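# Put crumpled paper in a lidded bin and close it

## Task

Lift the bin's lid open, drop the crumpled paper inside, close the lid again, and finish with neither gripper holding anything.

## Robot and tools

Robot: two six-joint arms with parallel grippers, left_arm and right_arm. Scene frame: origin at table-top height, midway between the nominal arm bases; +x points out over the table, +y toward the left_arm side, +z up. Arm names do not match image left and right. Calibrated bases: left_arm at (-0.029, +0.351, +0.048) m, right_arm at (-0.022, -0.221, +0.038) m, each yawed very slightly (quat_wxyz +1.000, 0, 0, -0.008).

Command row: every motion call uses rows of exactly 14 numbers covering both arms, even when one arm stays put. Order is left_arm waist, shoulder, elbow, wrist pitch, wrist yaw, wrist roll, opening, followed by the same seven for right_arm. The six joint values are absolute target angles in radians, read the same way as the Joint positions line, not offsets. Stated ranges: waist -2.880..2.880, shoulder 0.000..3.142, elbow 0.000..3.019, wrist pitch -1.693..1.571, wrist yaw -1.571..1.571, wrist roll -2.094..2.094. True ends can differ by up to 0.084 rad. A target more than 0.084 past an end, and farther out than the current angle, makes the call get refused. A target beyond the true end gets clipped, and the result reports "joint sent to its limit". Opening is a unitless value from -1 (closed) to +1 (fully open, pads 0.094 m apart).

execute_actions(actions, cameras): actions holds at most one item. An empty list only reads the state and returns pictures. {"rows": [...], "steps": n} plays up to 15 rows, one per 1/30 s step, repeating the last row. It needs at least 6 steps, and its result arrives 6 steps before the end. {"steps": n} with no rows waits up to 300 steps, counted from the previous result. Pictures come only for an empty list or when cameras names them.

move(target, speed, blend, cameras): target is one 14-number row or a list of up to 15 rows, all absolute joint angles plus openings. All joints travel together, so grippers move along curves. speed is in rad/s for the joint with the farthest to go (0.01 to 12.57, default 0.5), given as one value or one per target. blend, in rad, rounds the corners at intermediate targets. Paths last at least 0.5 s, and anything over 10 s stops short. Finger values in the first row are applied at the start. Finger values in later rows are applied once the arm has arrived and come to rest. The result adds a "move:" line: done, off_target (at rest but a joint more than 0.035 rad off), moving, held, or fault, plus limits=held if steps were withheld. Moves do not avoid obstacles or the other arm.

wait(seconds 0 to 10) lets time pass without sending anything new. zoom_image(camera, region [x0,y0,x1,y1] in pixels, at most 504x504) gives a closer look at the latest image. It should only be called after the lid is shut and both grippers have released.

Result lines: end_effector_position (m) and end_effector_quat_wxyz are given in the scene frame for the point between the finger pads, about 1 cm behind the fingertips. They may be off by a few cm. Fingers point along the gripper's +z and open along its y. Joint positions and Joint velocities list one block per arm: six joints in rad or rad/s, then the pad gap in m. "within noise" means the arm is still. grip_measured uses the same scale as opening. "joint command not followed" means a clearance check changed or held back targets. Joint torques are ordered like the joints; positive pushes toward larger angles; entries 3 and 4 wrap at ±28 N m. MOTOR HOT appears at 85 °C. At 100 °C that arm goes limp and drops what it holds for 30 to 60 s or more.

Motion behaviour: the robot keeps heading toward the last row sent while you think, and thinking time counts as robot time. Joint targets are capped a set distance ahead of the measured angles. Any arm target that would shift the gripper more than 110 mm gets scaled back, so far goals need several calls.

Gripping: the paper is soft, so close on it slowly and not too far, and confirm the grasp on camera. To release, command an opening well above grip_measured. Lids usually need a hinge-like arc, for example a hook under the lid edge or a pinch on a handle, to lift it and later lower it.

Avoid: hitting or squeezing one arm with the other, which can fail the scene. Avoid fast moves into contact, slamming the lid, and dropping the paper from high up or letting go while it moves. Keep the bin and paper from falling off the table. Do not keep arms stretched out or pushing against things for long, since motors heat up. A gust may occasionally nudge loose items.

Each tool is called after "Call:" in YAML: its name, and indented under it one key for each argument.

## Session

Call:
execute_actions:
  actions: []

Call:
zoom_image:
  camera: "cam_head_right"
  region: [100, 100, 500, 400]

Scene clock: 0.00 s of 4800.00 s.
left_arm: end_effector_position=(+0.4975, +0.2522, +0.3297) grip_measured=+1.000 end_effector_quat_wxyz=(+0.387, +0.575, +0.638, -0.336) | right_arm: end_effector_position=(+0.5717, -0.0113, +0.3949) grip_measured=+1.000 end_effector_quat_wxyz=(+0.249, -0.160, +0.948, -0.119)
Joint positions: left_arm=[0.118 1.682 1.517 -1.366 1.076 1.544 0.094] | right_arm=[0.452 1.74 1.944 -1.332 0.355 0.021 0.094]
Joint velocities: within noise
Joint torques (N m): no reading
Motor temperatures (°C): left_arm=[31 34 34 31 30 30 30] | right_arm=[32 33 33 33 33 32 30]
Heat: left arm: hottest shoulder 34 °C; right arm: hottest shoulder 33 °C.

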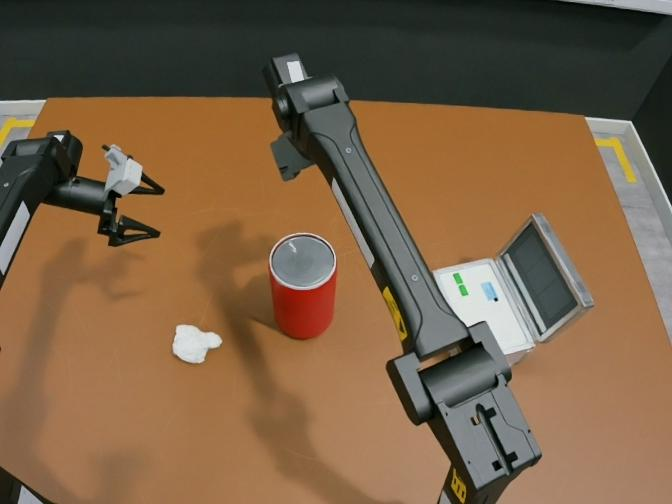

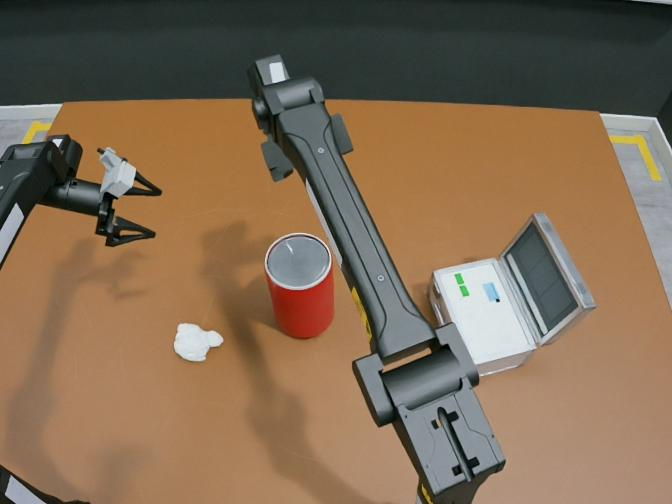

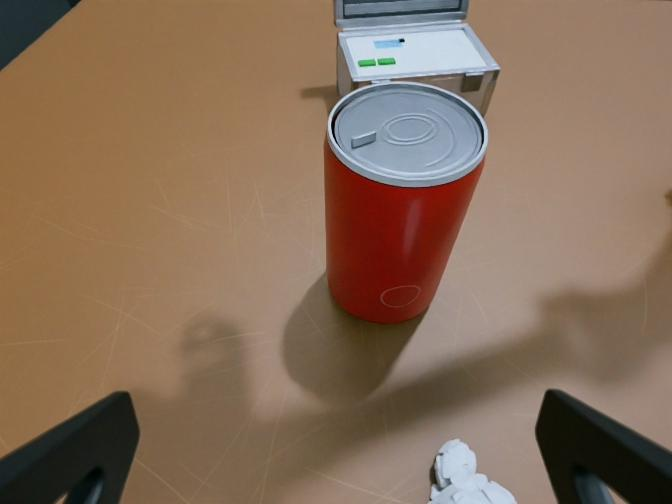

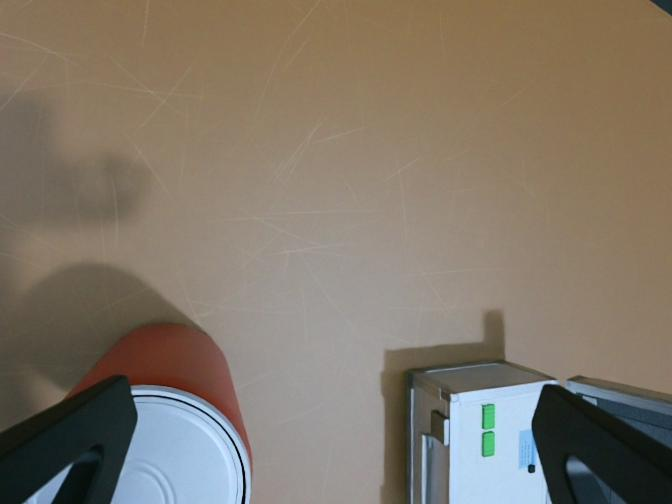

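Scaled by 1.260 from the camera's 672x504 image, which has a finer 960x720 frame.

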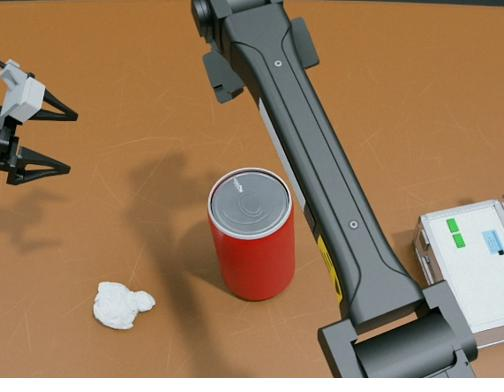

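Call:
move:
  target: [-0.306,1.5,1.25,-1.25,0,0,1,0.4625,1.587,1.68,-1.16,0,0,1]
  speed: 0.8

Call:
zoom_image:
  camera: "cam_right_wrist"
  region: [130, 100, 600, 504]

Scene clock: 3.50 s of 4800.00 s.
left_arm: end_effector_position=(+0.3990, +0.2132, +0.2104) grip_measured=+1.000 end_effector_quat_wxyz=(+0.017, +0.160, +0.987, -0.004) | right_arm: end_effector_position=(+0.5199, +0.0315, +0.3487) grip_measured=+1.000 end_effector_quat_wxyz=(+0.224, -0.207, +0.951, +0.049)
Joint positions: left_arm=[-0.293 1.53 1.254 -1.261 0.003 0.012 0.094] | right_arm=[0.454 1.618 1.685 -1.175 0.003 0.009 0.094]
Joint velocities: within noise
Joint torques (N m): left_arm=[-0.09 -11.22 7.3 1.21 -0.11 -0.13] | right_arm=[1.79 -14.45 6.86 1.31 -0.11 -0.06]
Motor temperatures (°C): left_arm=[31 34 34 31 30 30 30] | right_arm=[32 33 33 33 33 32 30]
Heat: left arm: hottest shoulder 34 °C; right arm: hottest shoulder 33 °C.
Kept back: nothing.
move: done

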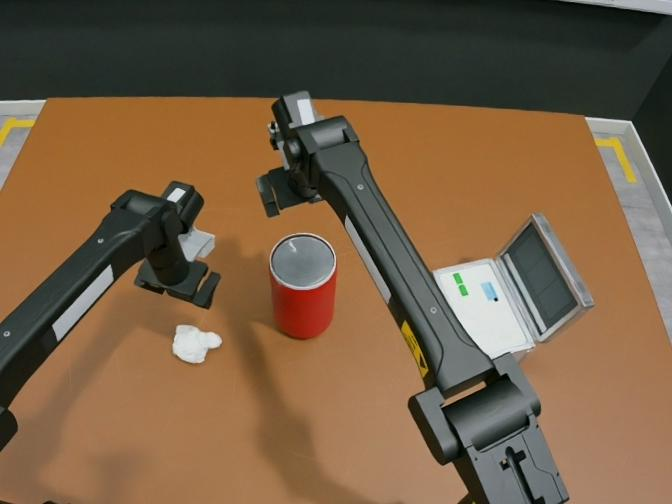

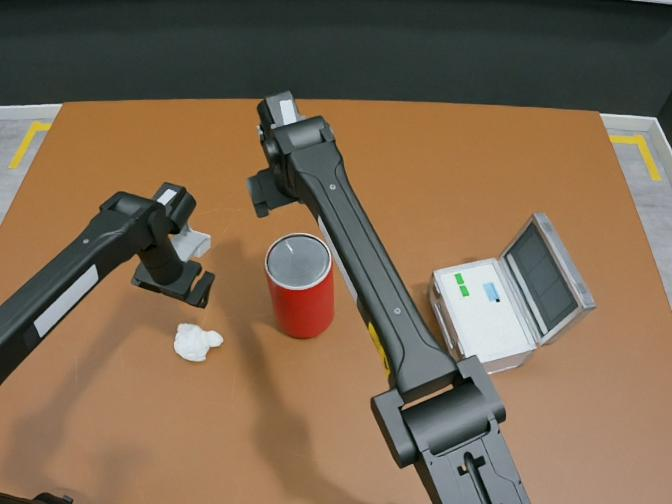

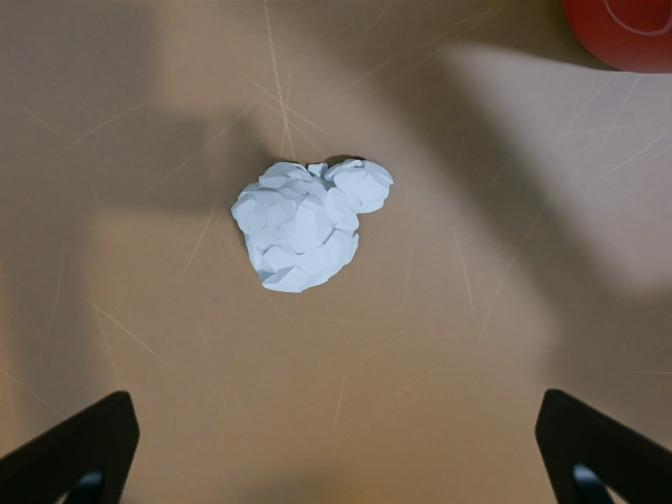

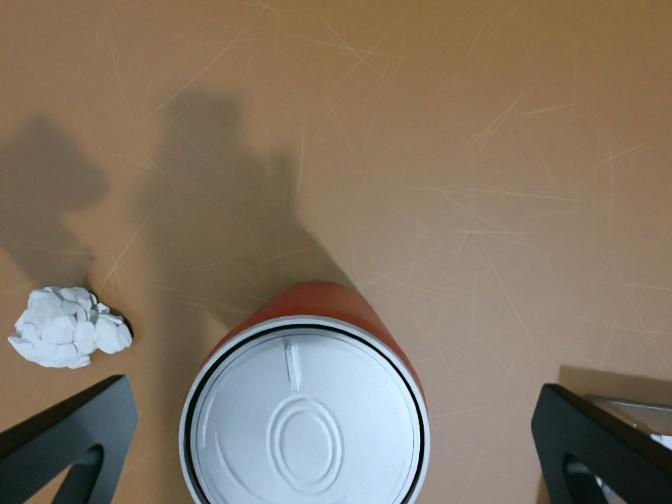

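Scaled by 1.072 from the camera's 672x504 image, which has a finer 960x720 frame.

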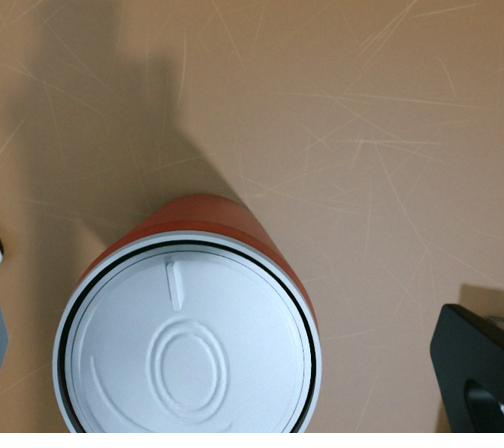

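Call:
move:
  target: [-0.24,1.64,1.045,-0.967,0,0.97,1,0.495,1.727,1.652,-1.267,0,-0.13,-0.2]
  speed: 0.5

Call:
zoom_image:
  camera: "cam_right_wrist"
  region: [130, 150, 560, 504]

Scene clock: 7.20 s of 4800.00 s.
left_arm: end_effector_position=(+0.3885, +0.2336, +0.0977) grip_measured=+1.000 end_effector_quat_wxyz=(+0.007, +0.577, +0.817, +0.001) | right_arm: end_effector_position=(+0.5007, +0.0438, +0.2690) grip_measured=-0.198 end_effector_quat_wxyz=(+0.121, -0.289, +0.949, +0.020)
Joint positions: left_arm=[-0.256 1.629 1.049 -0.977 0.003 0.958 0.094] | right_arm=[0.487 1.721 1.656 -1.26 0.003 -0.121 0.038]
Joint velocities: within noise
Joint torques (N m): left_arm=[2.14 -8.7 6.34 1.18 -0.03 0.06] | right_arm=[1.9 -12.69 6.72 0.27 -0.11 -0.06]
Motor temperatures (°C): left_arm=[31 34 35 31 30 30 30] | right_arm=[32 34 34 33 33 32 30]
Heat: left arm: hottest elbow 35 °C; right arm: hottest shoulder 34 °C.
Kept back: nothing.
move: done

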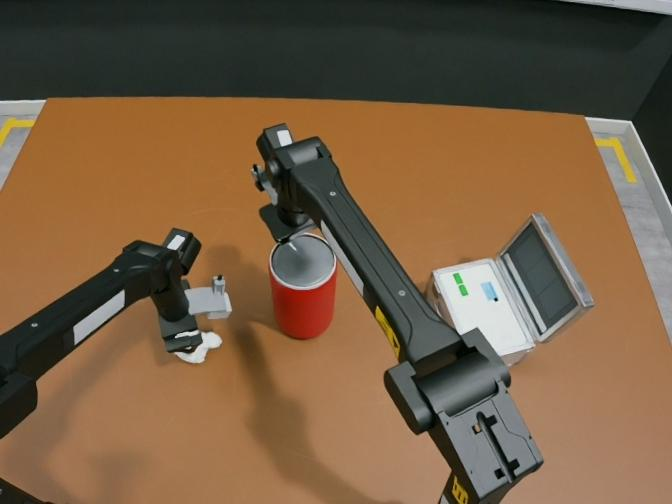

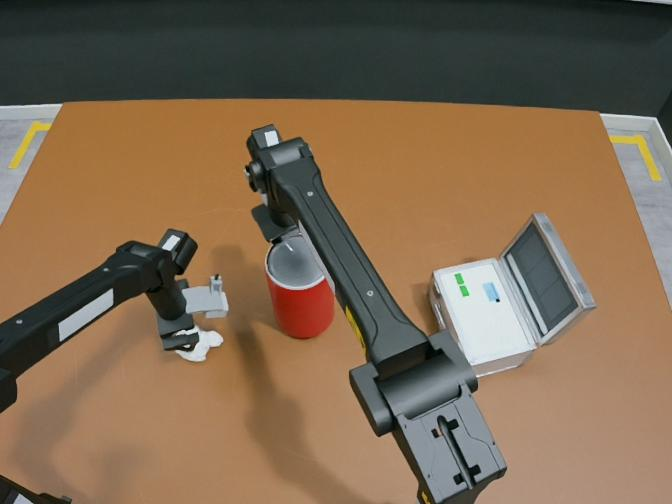

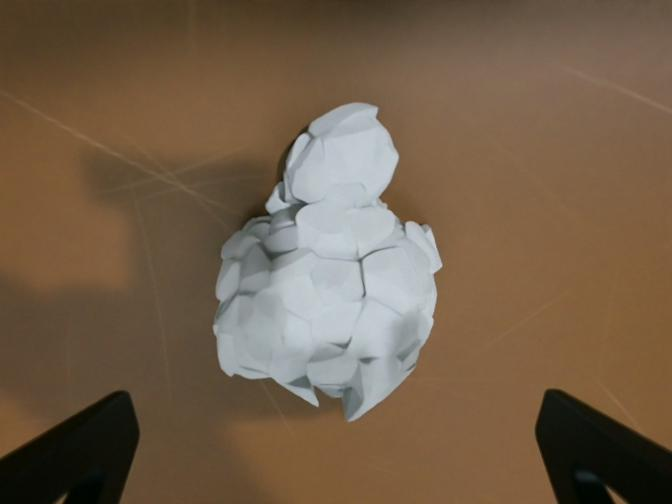

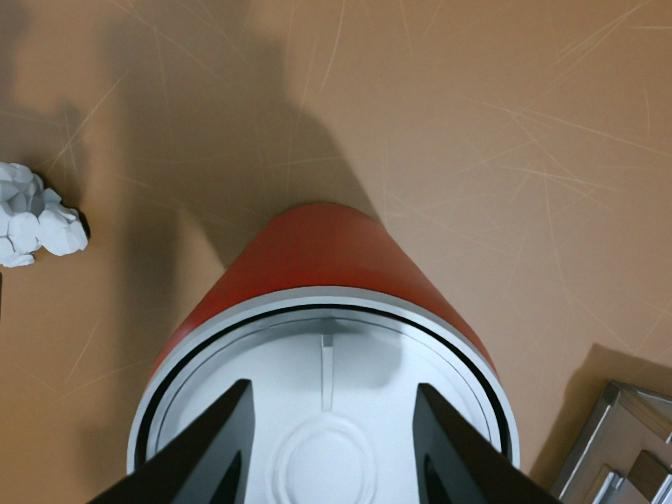

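Scaled by 1.172 from the camera's 672x504 image, which has a finer 960x720 frame.

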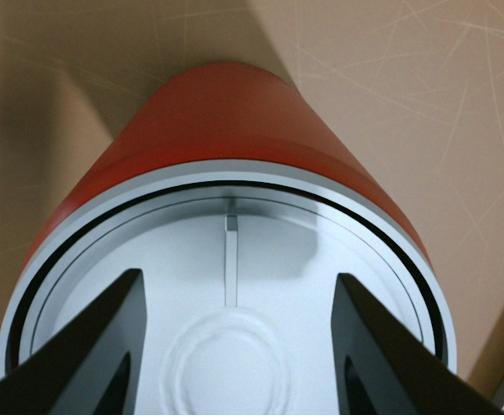

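Call:
move:
  target: [-0.222,1.733,0.975,-0.802,0,0.97,1,0.500,1.720,1.59,-1.19,0,-0.13,-0.2]
  speed: 0.15

Call:
zoom_image:
  camera: "cam_right_wrist"
  region: [130, 150, 560, 504]

Scene clock: 9.43 s of 4800.00 s.
left_arm: end_effector_position=(+0.3873, +0.2418, +0.0387) grip_measured=+1.000 end_effector_quat_wxyz=(+0.008, +0.570, +0.822, +0.001) | right_arm: end_effector_position=(+0.4967, +0.0448, +0.2457) grip_measured=-0.198 end_effector_quat_wxyz=(+0.119, -0.292, +0.949, +0.020)
Joint positions: left_arm=[-0.238 1.722 0.979 -0.813 0.003 0.958 0.094] | right_arm=[0.492 1.721 1.595 -1.203 0.003 -0.121 0.038]
Joint velocities: within noise
Joint torques (N m): left_arm=[2.14 -8.88 5.6 1.25 -0.03 0.09] | right_arm=[1.79 -13.33 6.56 0.96 -0.11 -0.05]
Motor temperatures (°C): left_arm=[31 34 35 31 30 30 30] | right_arm=[32 34 34 33 33 32 30]
Heat: left arm: hottest elbow 35 °C; right arm: hottest shoulder 34 °C.
Kept back: nothing.
move: done

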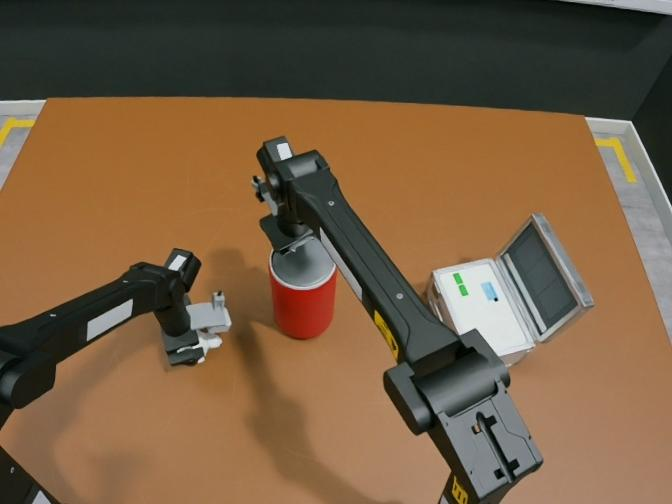

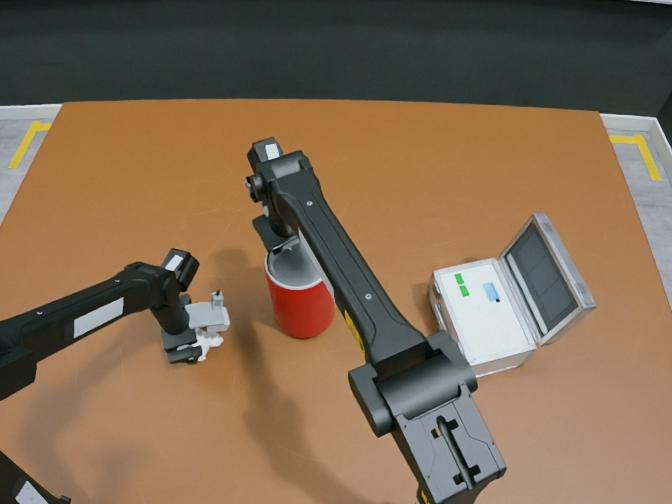

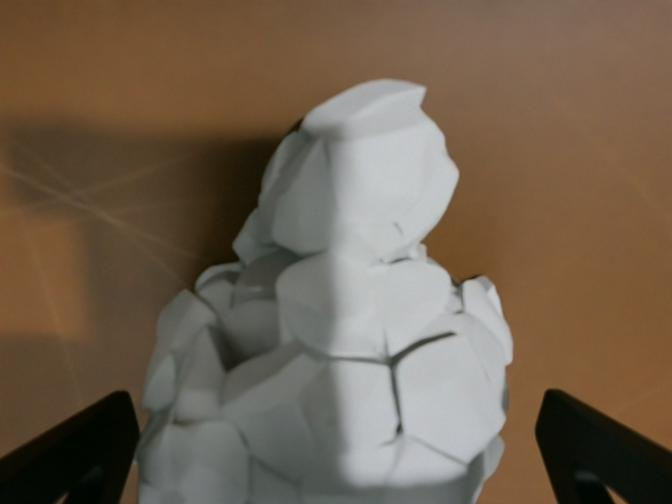

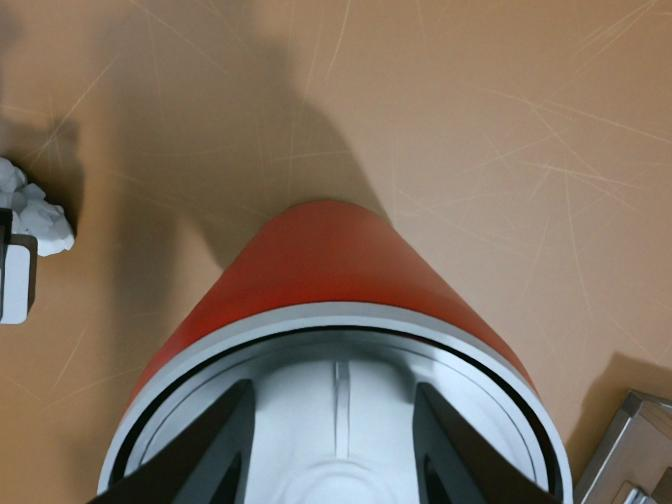

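Scaled by 1.172 from the camera's 672x504 image, which has a finer 960x720 frame.

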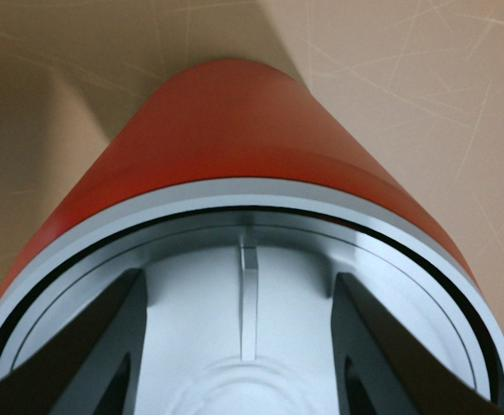

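Call:
move:
  target:
    - [-0.238,1.733,0.965,-0.792,0,0.97,0.7,0.497,1.702,1.552,-1.165,0,-0.13,-0.2]
    - [-0.238,1.733,0.965,-0.792,0,0.97,0.5,0.497,1.702,1.552,-1.165,0,-0.13,-0.2]
    - [-0.238,1.733,0.965,-0.792,0,0.97,0.2,0.497,1.702,1.552,-1.165,0,-0.13,-0.2]
  speed: 0.1

Call:
zoom_image:
  camera: "cam_right_wrist"
  region: [130, 150, 560, 504]

Scene clock: 11.73 s of 4800.00 s.
left_arm: end_effector_position=(+0.3877, +0.2418, +0.0380) grip_measured=+0.611 end_effector_quat_wxyz=(+0.009, +0.571, +0.821, +0.002) | right_arm: end_effector_position=(+0.4962, +0.0445, +0.2423) grip_measured=-0.198 end_effector_quat_wxyz=(+0.127, -0.291, +0.948, +0.021)
Joint positions: left_arm=[-0.238 1.722 0.976 -0.806 0.003 0.96 0.076] | right_arm=[0.492 1.711 1.569 -1.171 0.003 -0.121 0.038]
Joint velocities: within noise
Joint torques (N m): left_arm=[0.91 -9 4.94 1.31 -0.02 0.08] | right_arm=[1.55 -13.74 5.68 0.7 -0.11 -0.05]
Motor temperatures (°C): left_arm=[31 34 35 31 30 30 30] | right_arm=[32 34 34 33 33 32 30]
Heat: left arm: hottest elbow 35 °C; right arm: hottest shoulder 34 °C.
Kept back: nothing.
move: done

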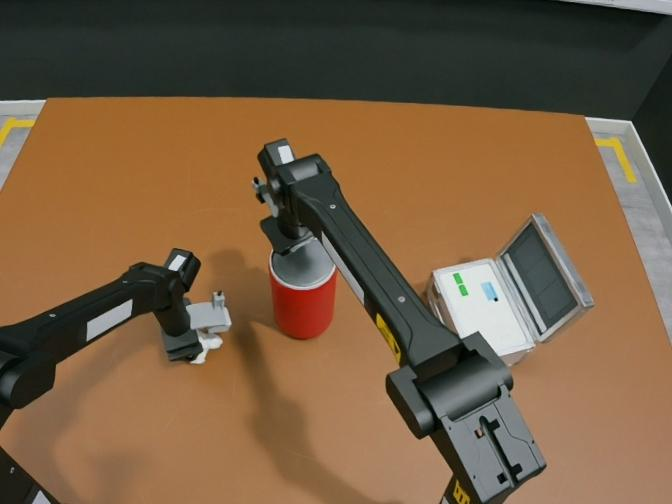

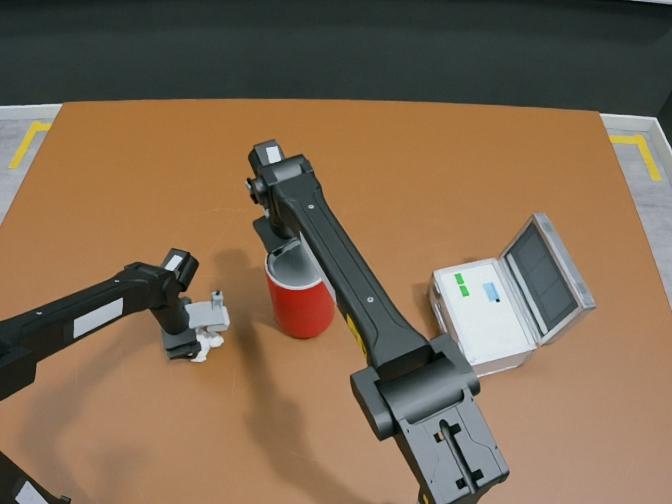

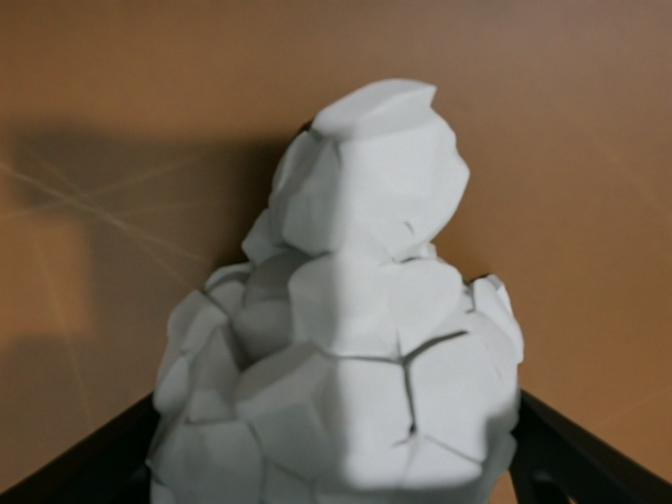

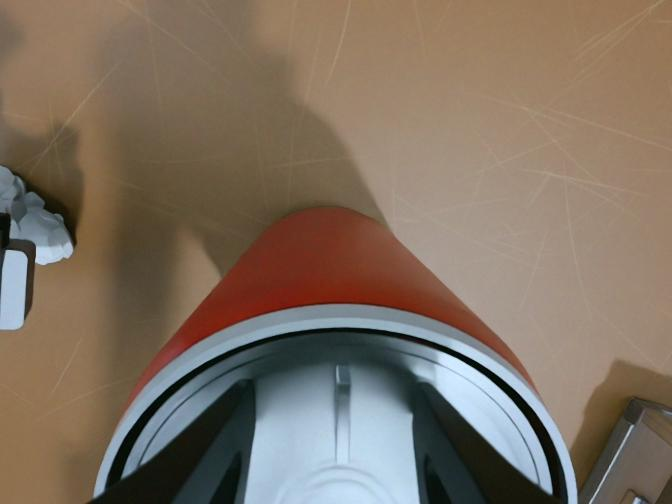

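Scaled by 1.172 from the camera's 672x504 image, which has a finer 960x720 frame.

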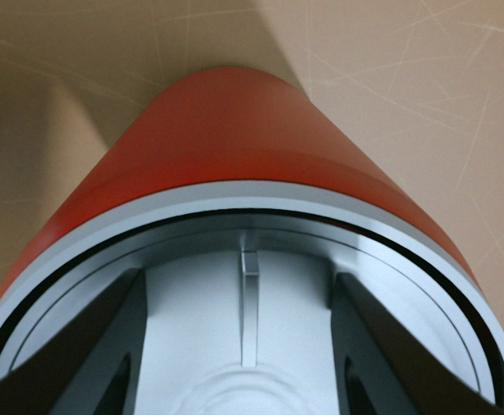

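Call:
move:
  target:
    - [-0.238,1.722,0.976,-0.806,0,0.97,0.2,0.490,1.711,1.571,-1.171,0,-0.13,-0.2]
    - [-0.238,1.722,0.976,-0.806,0,0.97,0.2,0.490,1.711,1.571,-1.171,0,-0.13,-0.6]
    - [-0.238,1.722,0.976,-0.806,0,0.97,0.2,0.490,1.711,1.571,-1.171,0,-0.13,-0.9]
    - [-0.238,1.722,0.976,-0.806,0,0.97,0.2,0.490,1.711,1.571,-1.171,0,-0.13,-1]
  speed: 0.1

Call:
move:
  target: [-0.238,1.55,1.16,-1.12,0,0.97,0.2,0.490,1.711,1.67,-1.24,0,-0.13,-1]
  speed: 0.2

Scene clock: 14.23 s of 4800.00 s.
left_arm: end_effector_position=(+0.3878, +0.2418, +0.0382) grip_measured=+0.611 end_effector_quat_wxyz=(+0.010, +0.571, +0.821, +0.002) | right_arm: end_effector_position=(+0.4966, +0.0439, +0.2423) grip_measured=-0.954 end_effector_quat_wxyz=(+0.127, -0.291, +0.948, +0.021)
Joint positions: left_arm=[-0.238 1.722 0.976 -0.806 0.003 0.96 0.076] | right_arm=[0.491 1.711 1.569 -1.17 0.003 -0.122 0.002]
Joint velocities: within noise
Joint torques (N m): left_arm=[0.91 -9.64 5.85 0.84 -0.01 0.07] | right_arm=[1.08 -13.1 7.04 0.49 -0.11 -0.04]
Motor temperatures (°C): left_arm=[31 35 35 31 30 30 30] | right_arm=[32 34 34 33 33 32 30]
Heat: left arm: hottest shoulder 35 °C; right arm: hottest shoulder 34 °C.
Kept back: nothing.
move: done

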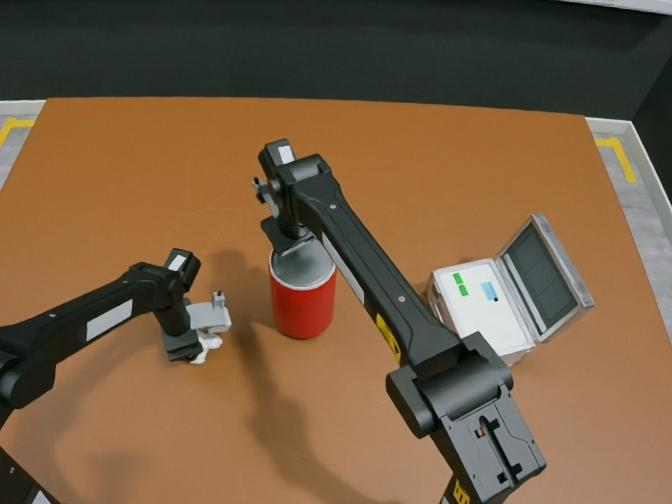

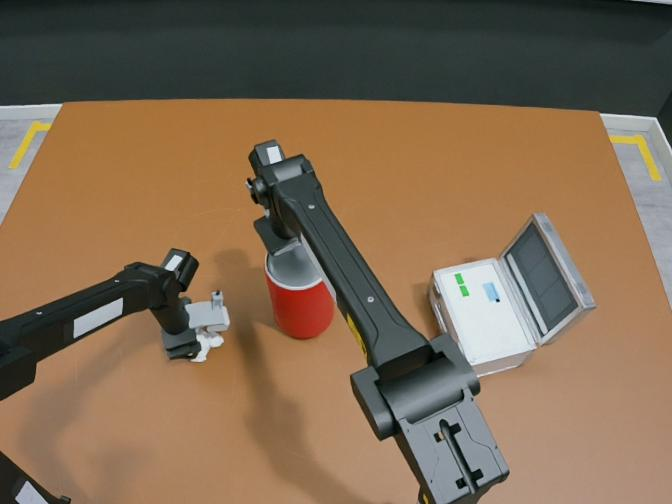

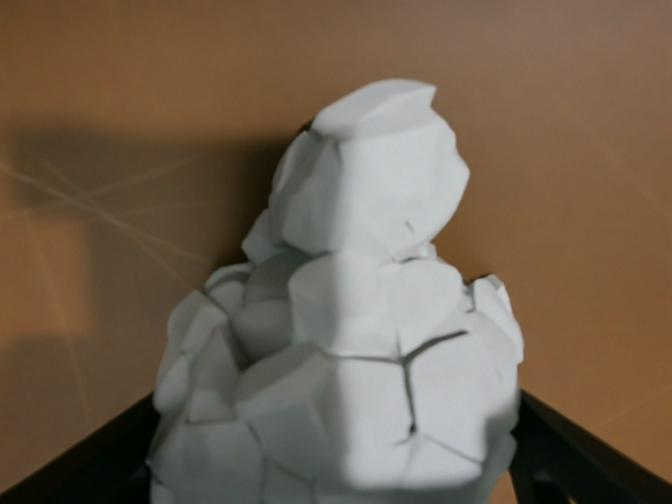

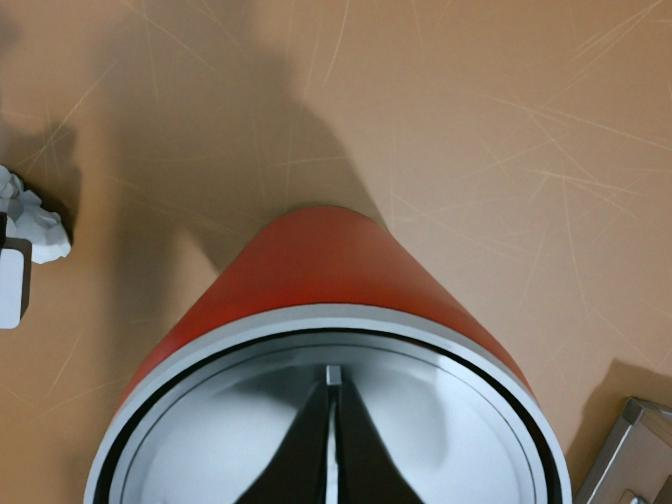

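Scene clock: 16.37 s of 4800.00 s.
left_arm: end_effector_position=(+0.3872, +0.2419, +0.1400) grip_measured=+0.611 end_effector_quat_wxyz=(-0.003, +0.571, +0.821, -0.003) | right_arm: end_effector_position=(+0.4910, +0.0411, +0.2475) grip_measured=-0.956 end_effector_quat_wxyz=(+0.108, -0.292, +0.950, +0.018)
Joint positions: left_arm=[-0.238 1.575 1.109 -1.112 0.003 0.96 0.076] | right_arm=[0.491 1.716 1.595 -1.23 0.003 -0.123 0.002]
Joint velocities: within noise
Joint torques (N m): left_arm=[0.73 -10.75 10.99 0.58 -0.01 0.07] | right_arm=[1.08 -13.39 12.16 0.13 -0.1 -0.03]
Motor temperatures (°C): left_arm=[31 35 35 31 30 30 30] | right_arm=[32 34 34 33 33 32 30]
Heat: left arm: hottest shoulder 35 °C; right arm: hottest shoulder 34 °C.
Kept back: nothing.
move: off_target (left_arm, right_arm); left_arm: the elbow is farthest, 0.051 rad from its target; right_arm: the elbow is farthest, 0.075 rad from its target

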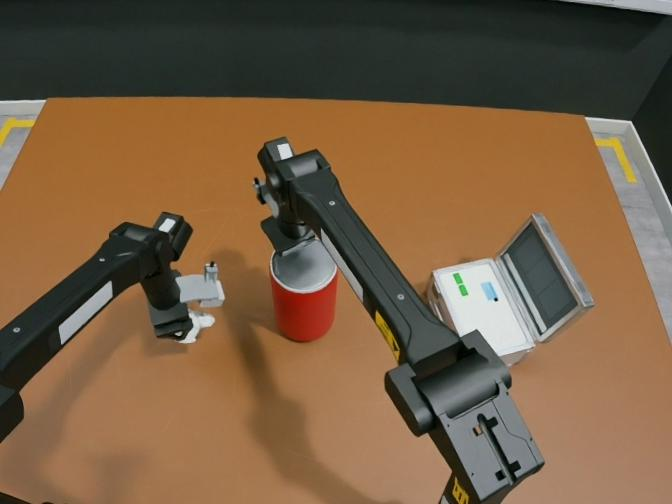

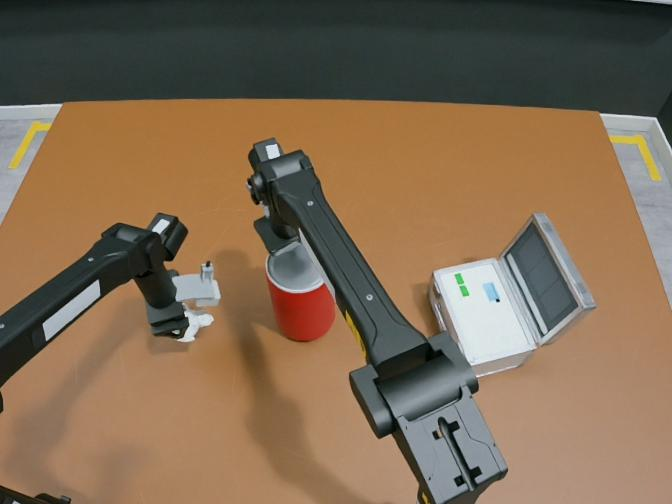

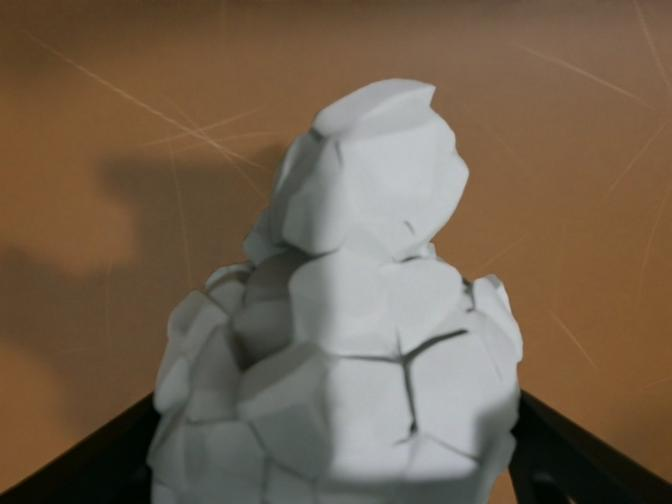

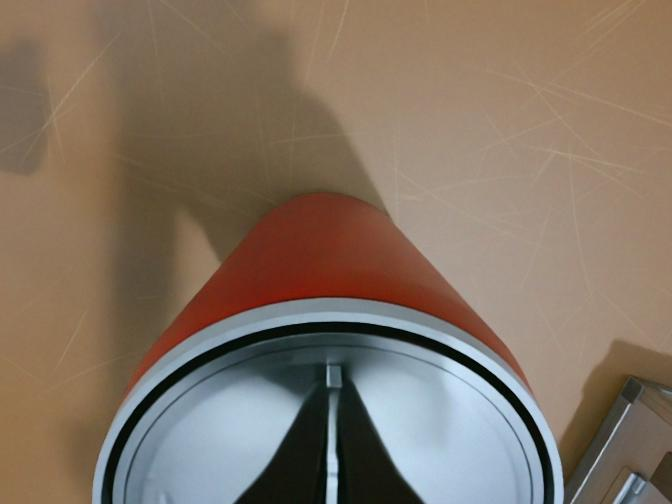

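Call:
move:
  target:
    - [-0.238,1.55,1.16,-1.12,0,0.97,0.2,0.462,1.478,1.315,-0.824,-0.08,-0.131,-1]
    - [-0.238,1.55,1.16,-1.12,0,0.97,0.2,0.435,1.28,1.023,-0.387,-0.1415,-0.108,-1]
    - [-0.238,1.55,1.16,-1.12,0,0.97,0.2,0.407,1.15,0.744,0.113,-0.197,-0.06,-1]
  speed: [0.15,0.22,0.22]
  blend: [0.04,0.04,0]

Scene clock: 24.93 s of 4800.00 s.
left_arm: end_effector_position=(+0.3871, +0.2419, +0.1400) grip_measured=+0.611 end_effector_quat_wxyz=(-0.003, +0.571, +0.821, -0.003) | right_arm: end_effector_position=(+0.4409, +0.0090, +0.3137) grip_measured=-0.956 end_effector_quat_wxyz=(+0.563, -0.241, +0.771, +0.173)
Joint positions: left_arm=[-0.238 1.575 1.109 -1.112 0.003 0.96 0.076] | right_arm=[0.415 1.169 0.754 0.099 -0.193 -0.068 0.002]
Joint velocities: within noise
Joint torques (N m): left_arm=[0.79 -10.87 10.95 0.53 -0.03 0.06] | right_arm=[0.56 -7.18 6.48 2 -0.19 0.09]
Motor temperatures (°C): left_arm=[31 35 36 31 30 30 31] | right_arm=[32 35 35 33 33 32 30]
Heat: left arm: hottest elbow 36 °C; right arm: hottest shoulder 35 °C.
Kept back: nothing.
move: off_target (left_arm); left_arm: the elbow is farthest, 0.051 rad from its target

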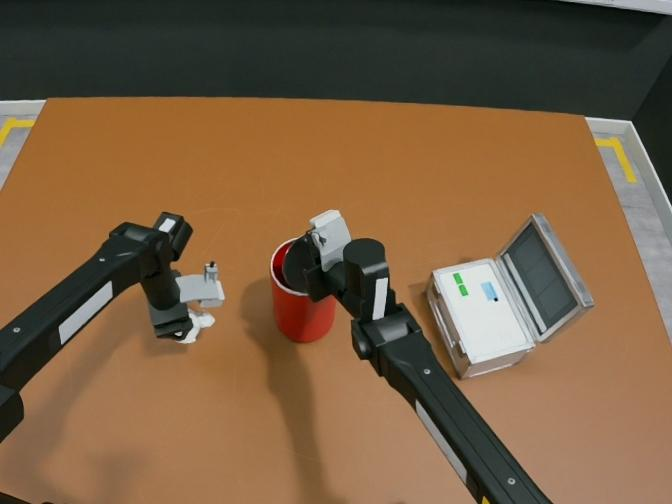

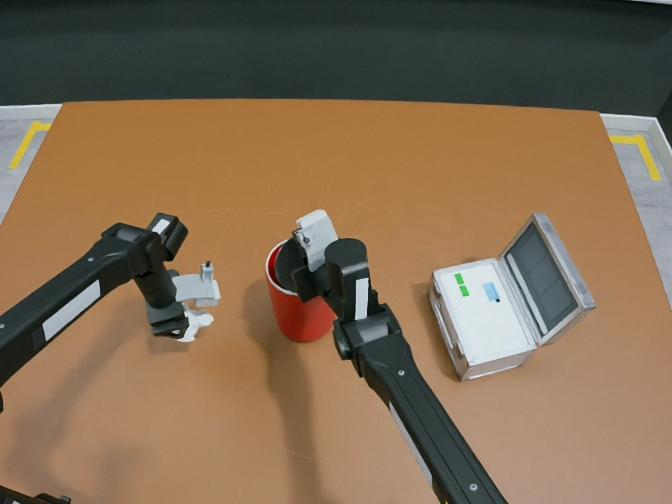

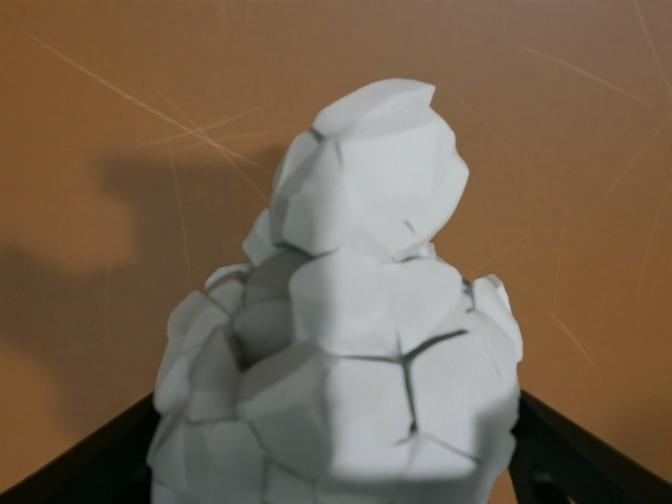

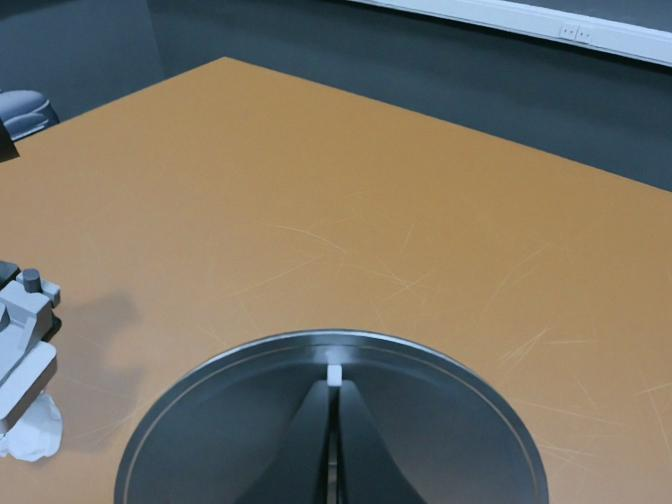

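Call:
move:
  target:
    - [-0.238,1.8,2.1,-1.69,0,0.3,0.2,0.385,1.142,0.564,0.54,-0.226,-0.01,-1]
    - [-0.25,1.97,2.25,-1.69,0,-1.149,0.2,0.385,1.142,0.564,0.54,-0.226,-0.01,-1]
    - [-0.46,1.97,2.25,-1.69,0,-1.149,0.2,0.385,1.142,0.564,0.54,-0.226,-0.01,-1]
  speed: [0.5,0.7,0.4]
  blend: [0.05,0.05,0]

Scene clock: 30.30 s of 4800.00 s.
left_arm: end_effector_position=(+0.5267, +0.0577, +0.3474) grip_measured=+0.612 end_effector_quat_wxyz=(+0.041, -0.320, +0.946, -0.044) | right_arm: end_effector_position=(+0.4215, -0.0053, +0.3191) grip_measured=-0.956 end_effector_quat_wxyz=(+0.658, -0.216, +0.693, +0.201)
Joint positions: left_arm=[-0.468 1.958 2.19 -1.683 0.001 -1.137 0.076] | right_arm=[0.394 1.157 0.575 0.527 -0.222 -0.018 0.002]
Joint velocities: within noise
Joint torques (N m): left_arm=[1.67 -14.04 12.44 0.75 -0.1 -0.13] | right_arm=[0.44 -6.01 5.86 1.95 -0.16 0.09]
Motor temperatures (°C): left_arm=[31 35 36 31 30 30 31] | right_arm=[32 35 35 33 33 32 31]
Heat: left arm: hottest elbow 36 °C; right arm: hottest shoulder 35 °C.
Kept back: nothing.
move: off_target (left_arm); left_arm: the elbow is farthest, 0.060 rad from its target

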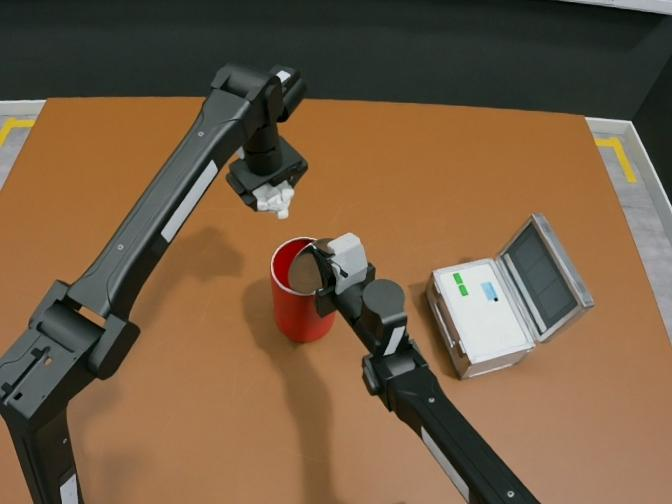

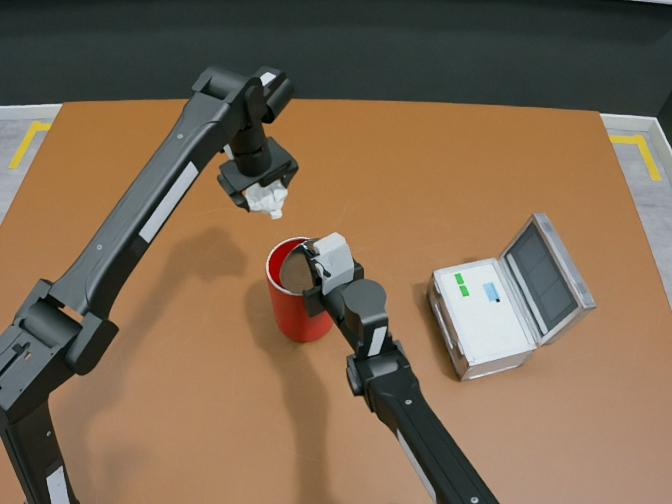

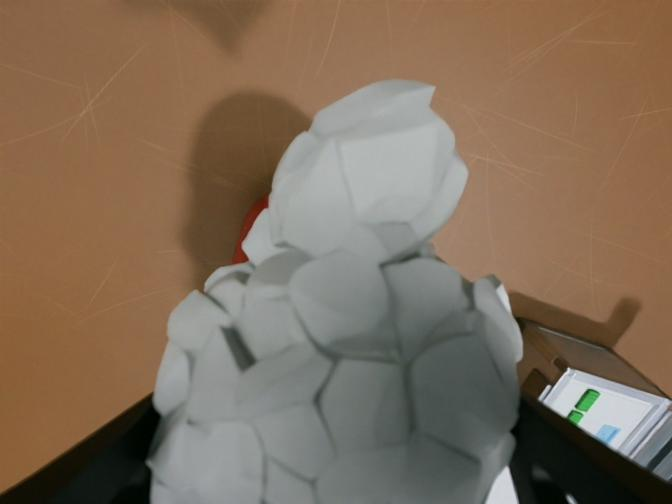

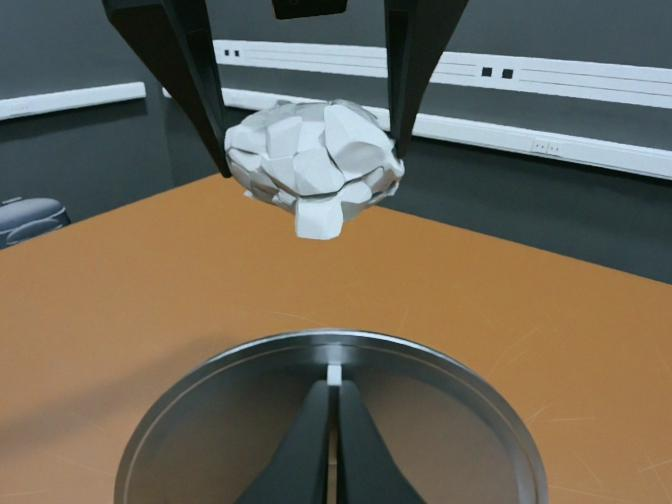

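Call:
move:
  target: [-0.545,1.985,2.24,-1.69,0,-1.149,0.2,0.394,1.157,0.575,0.527,-0.222,-0.018,-1]
  speed: 0.25

Call:
zoom_image:
  camera: "cam_head_left"
  region: [200, 100, 400, 350]

Scene clock: 31.80 s of 4800.00 s.
left_arm: end_effector_position=(+0.5052, +0.0155, +0.3384) grip_measured=+0.612 end_effector_quat_wxyz=(+0.034, -0.285, +0.957, -0.040) | right_arm: end_effector_position=(+0.4214, -0.0052, +0.3191) grip_measured=-0.956 end_effector_quat_wxyz=(+0.658, -0.216, +0.693, +0.201)
Joint positions: left_arm=[-0.543 1.973 2.19 -1.683 0.001 -1.138 0.076] | right_arm=[0.394 1.157 0.575 0.527 -0.222 -0.018 0.002]
Joint velocities: within noise
Joint torques (N m): left_arm=[0.62 -14.21 11.67 0.72 -0.11 -0.11] | right_arm=[1.14 -5.07 6.64 1.43 -0.01 0.02]
Motor temperatures (°C): left_arm=[31 35 36 31 30 30 31] | right_arm=[32 35 35 33 33 32 31]
Heat: left arm: hottest elbow 36 °C; right arm: hottest shoulder 35 °C.
Kept back: nothing.
move: off_target (left_arm); left_arm: the elbow is farthest, 0.050 rad from its target

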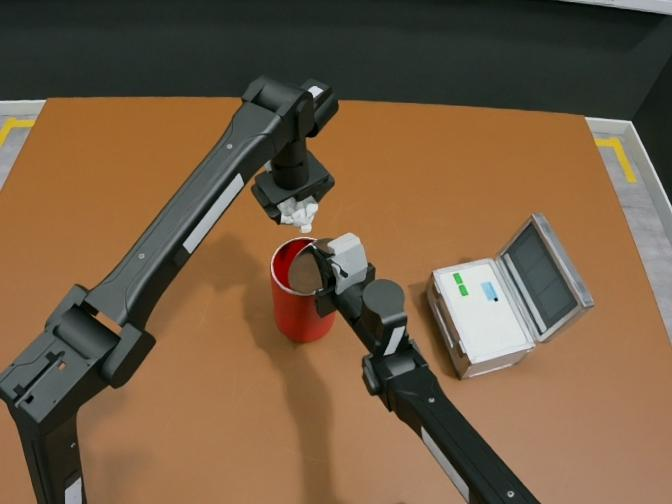

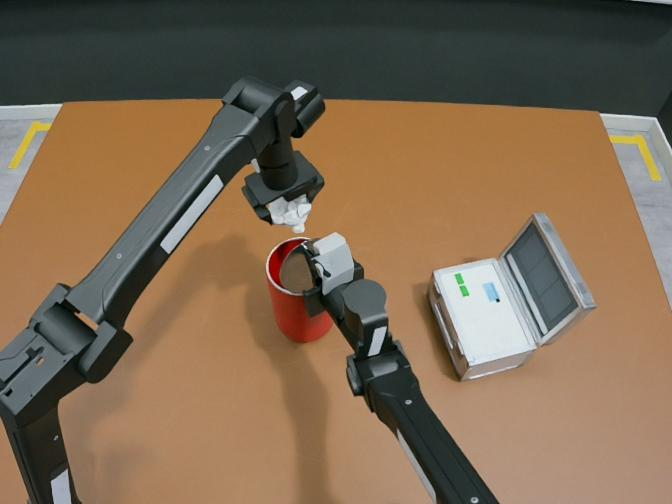

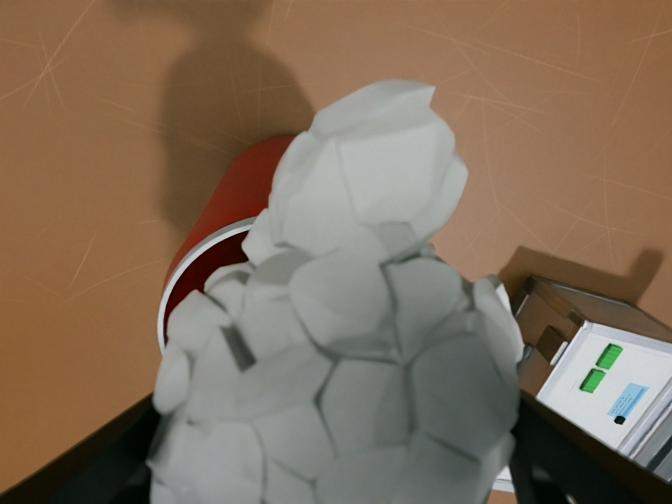

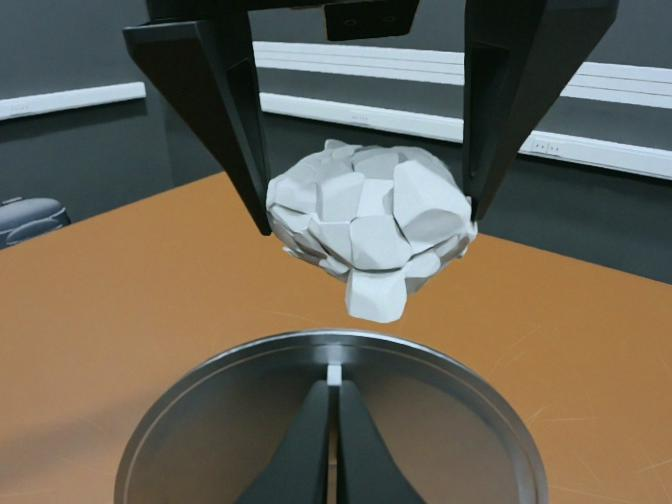

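Scaled by 2.016 from the camera's 672x504 image, which has a finer 960x720 frame.

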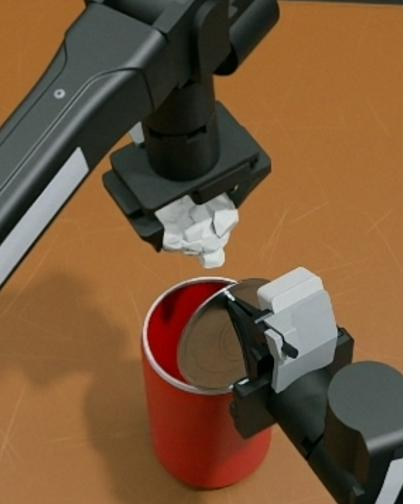

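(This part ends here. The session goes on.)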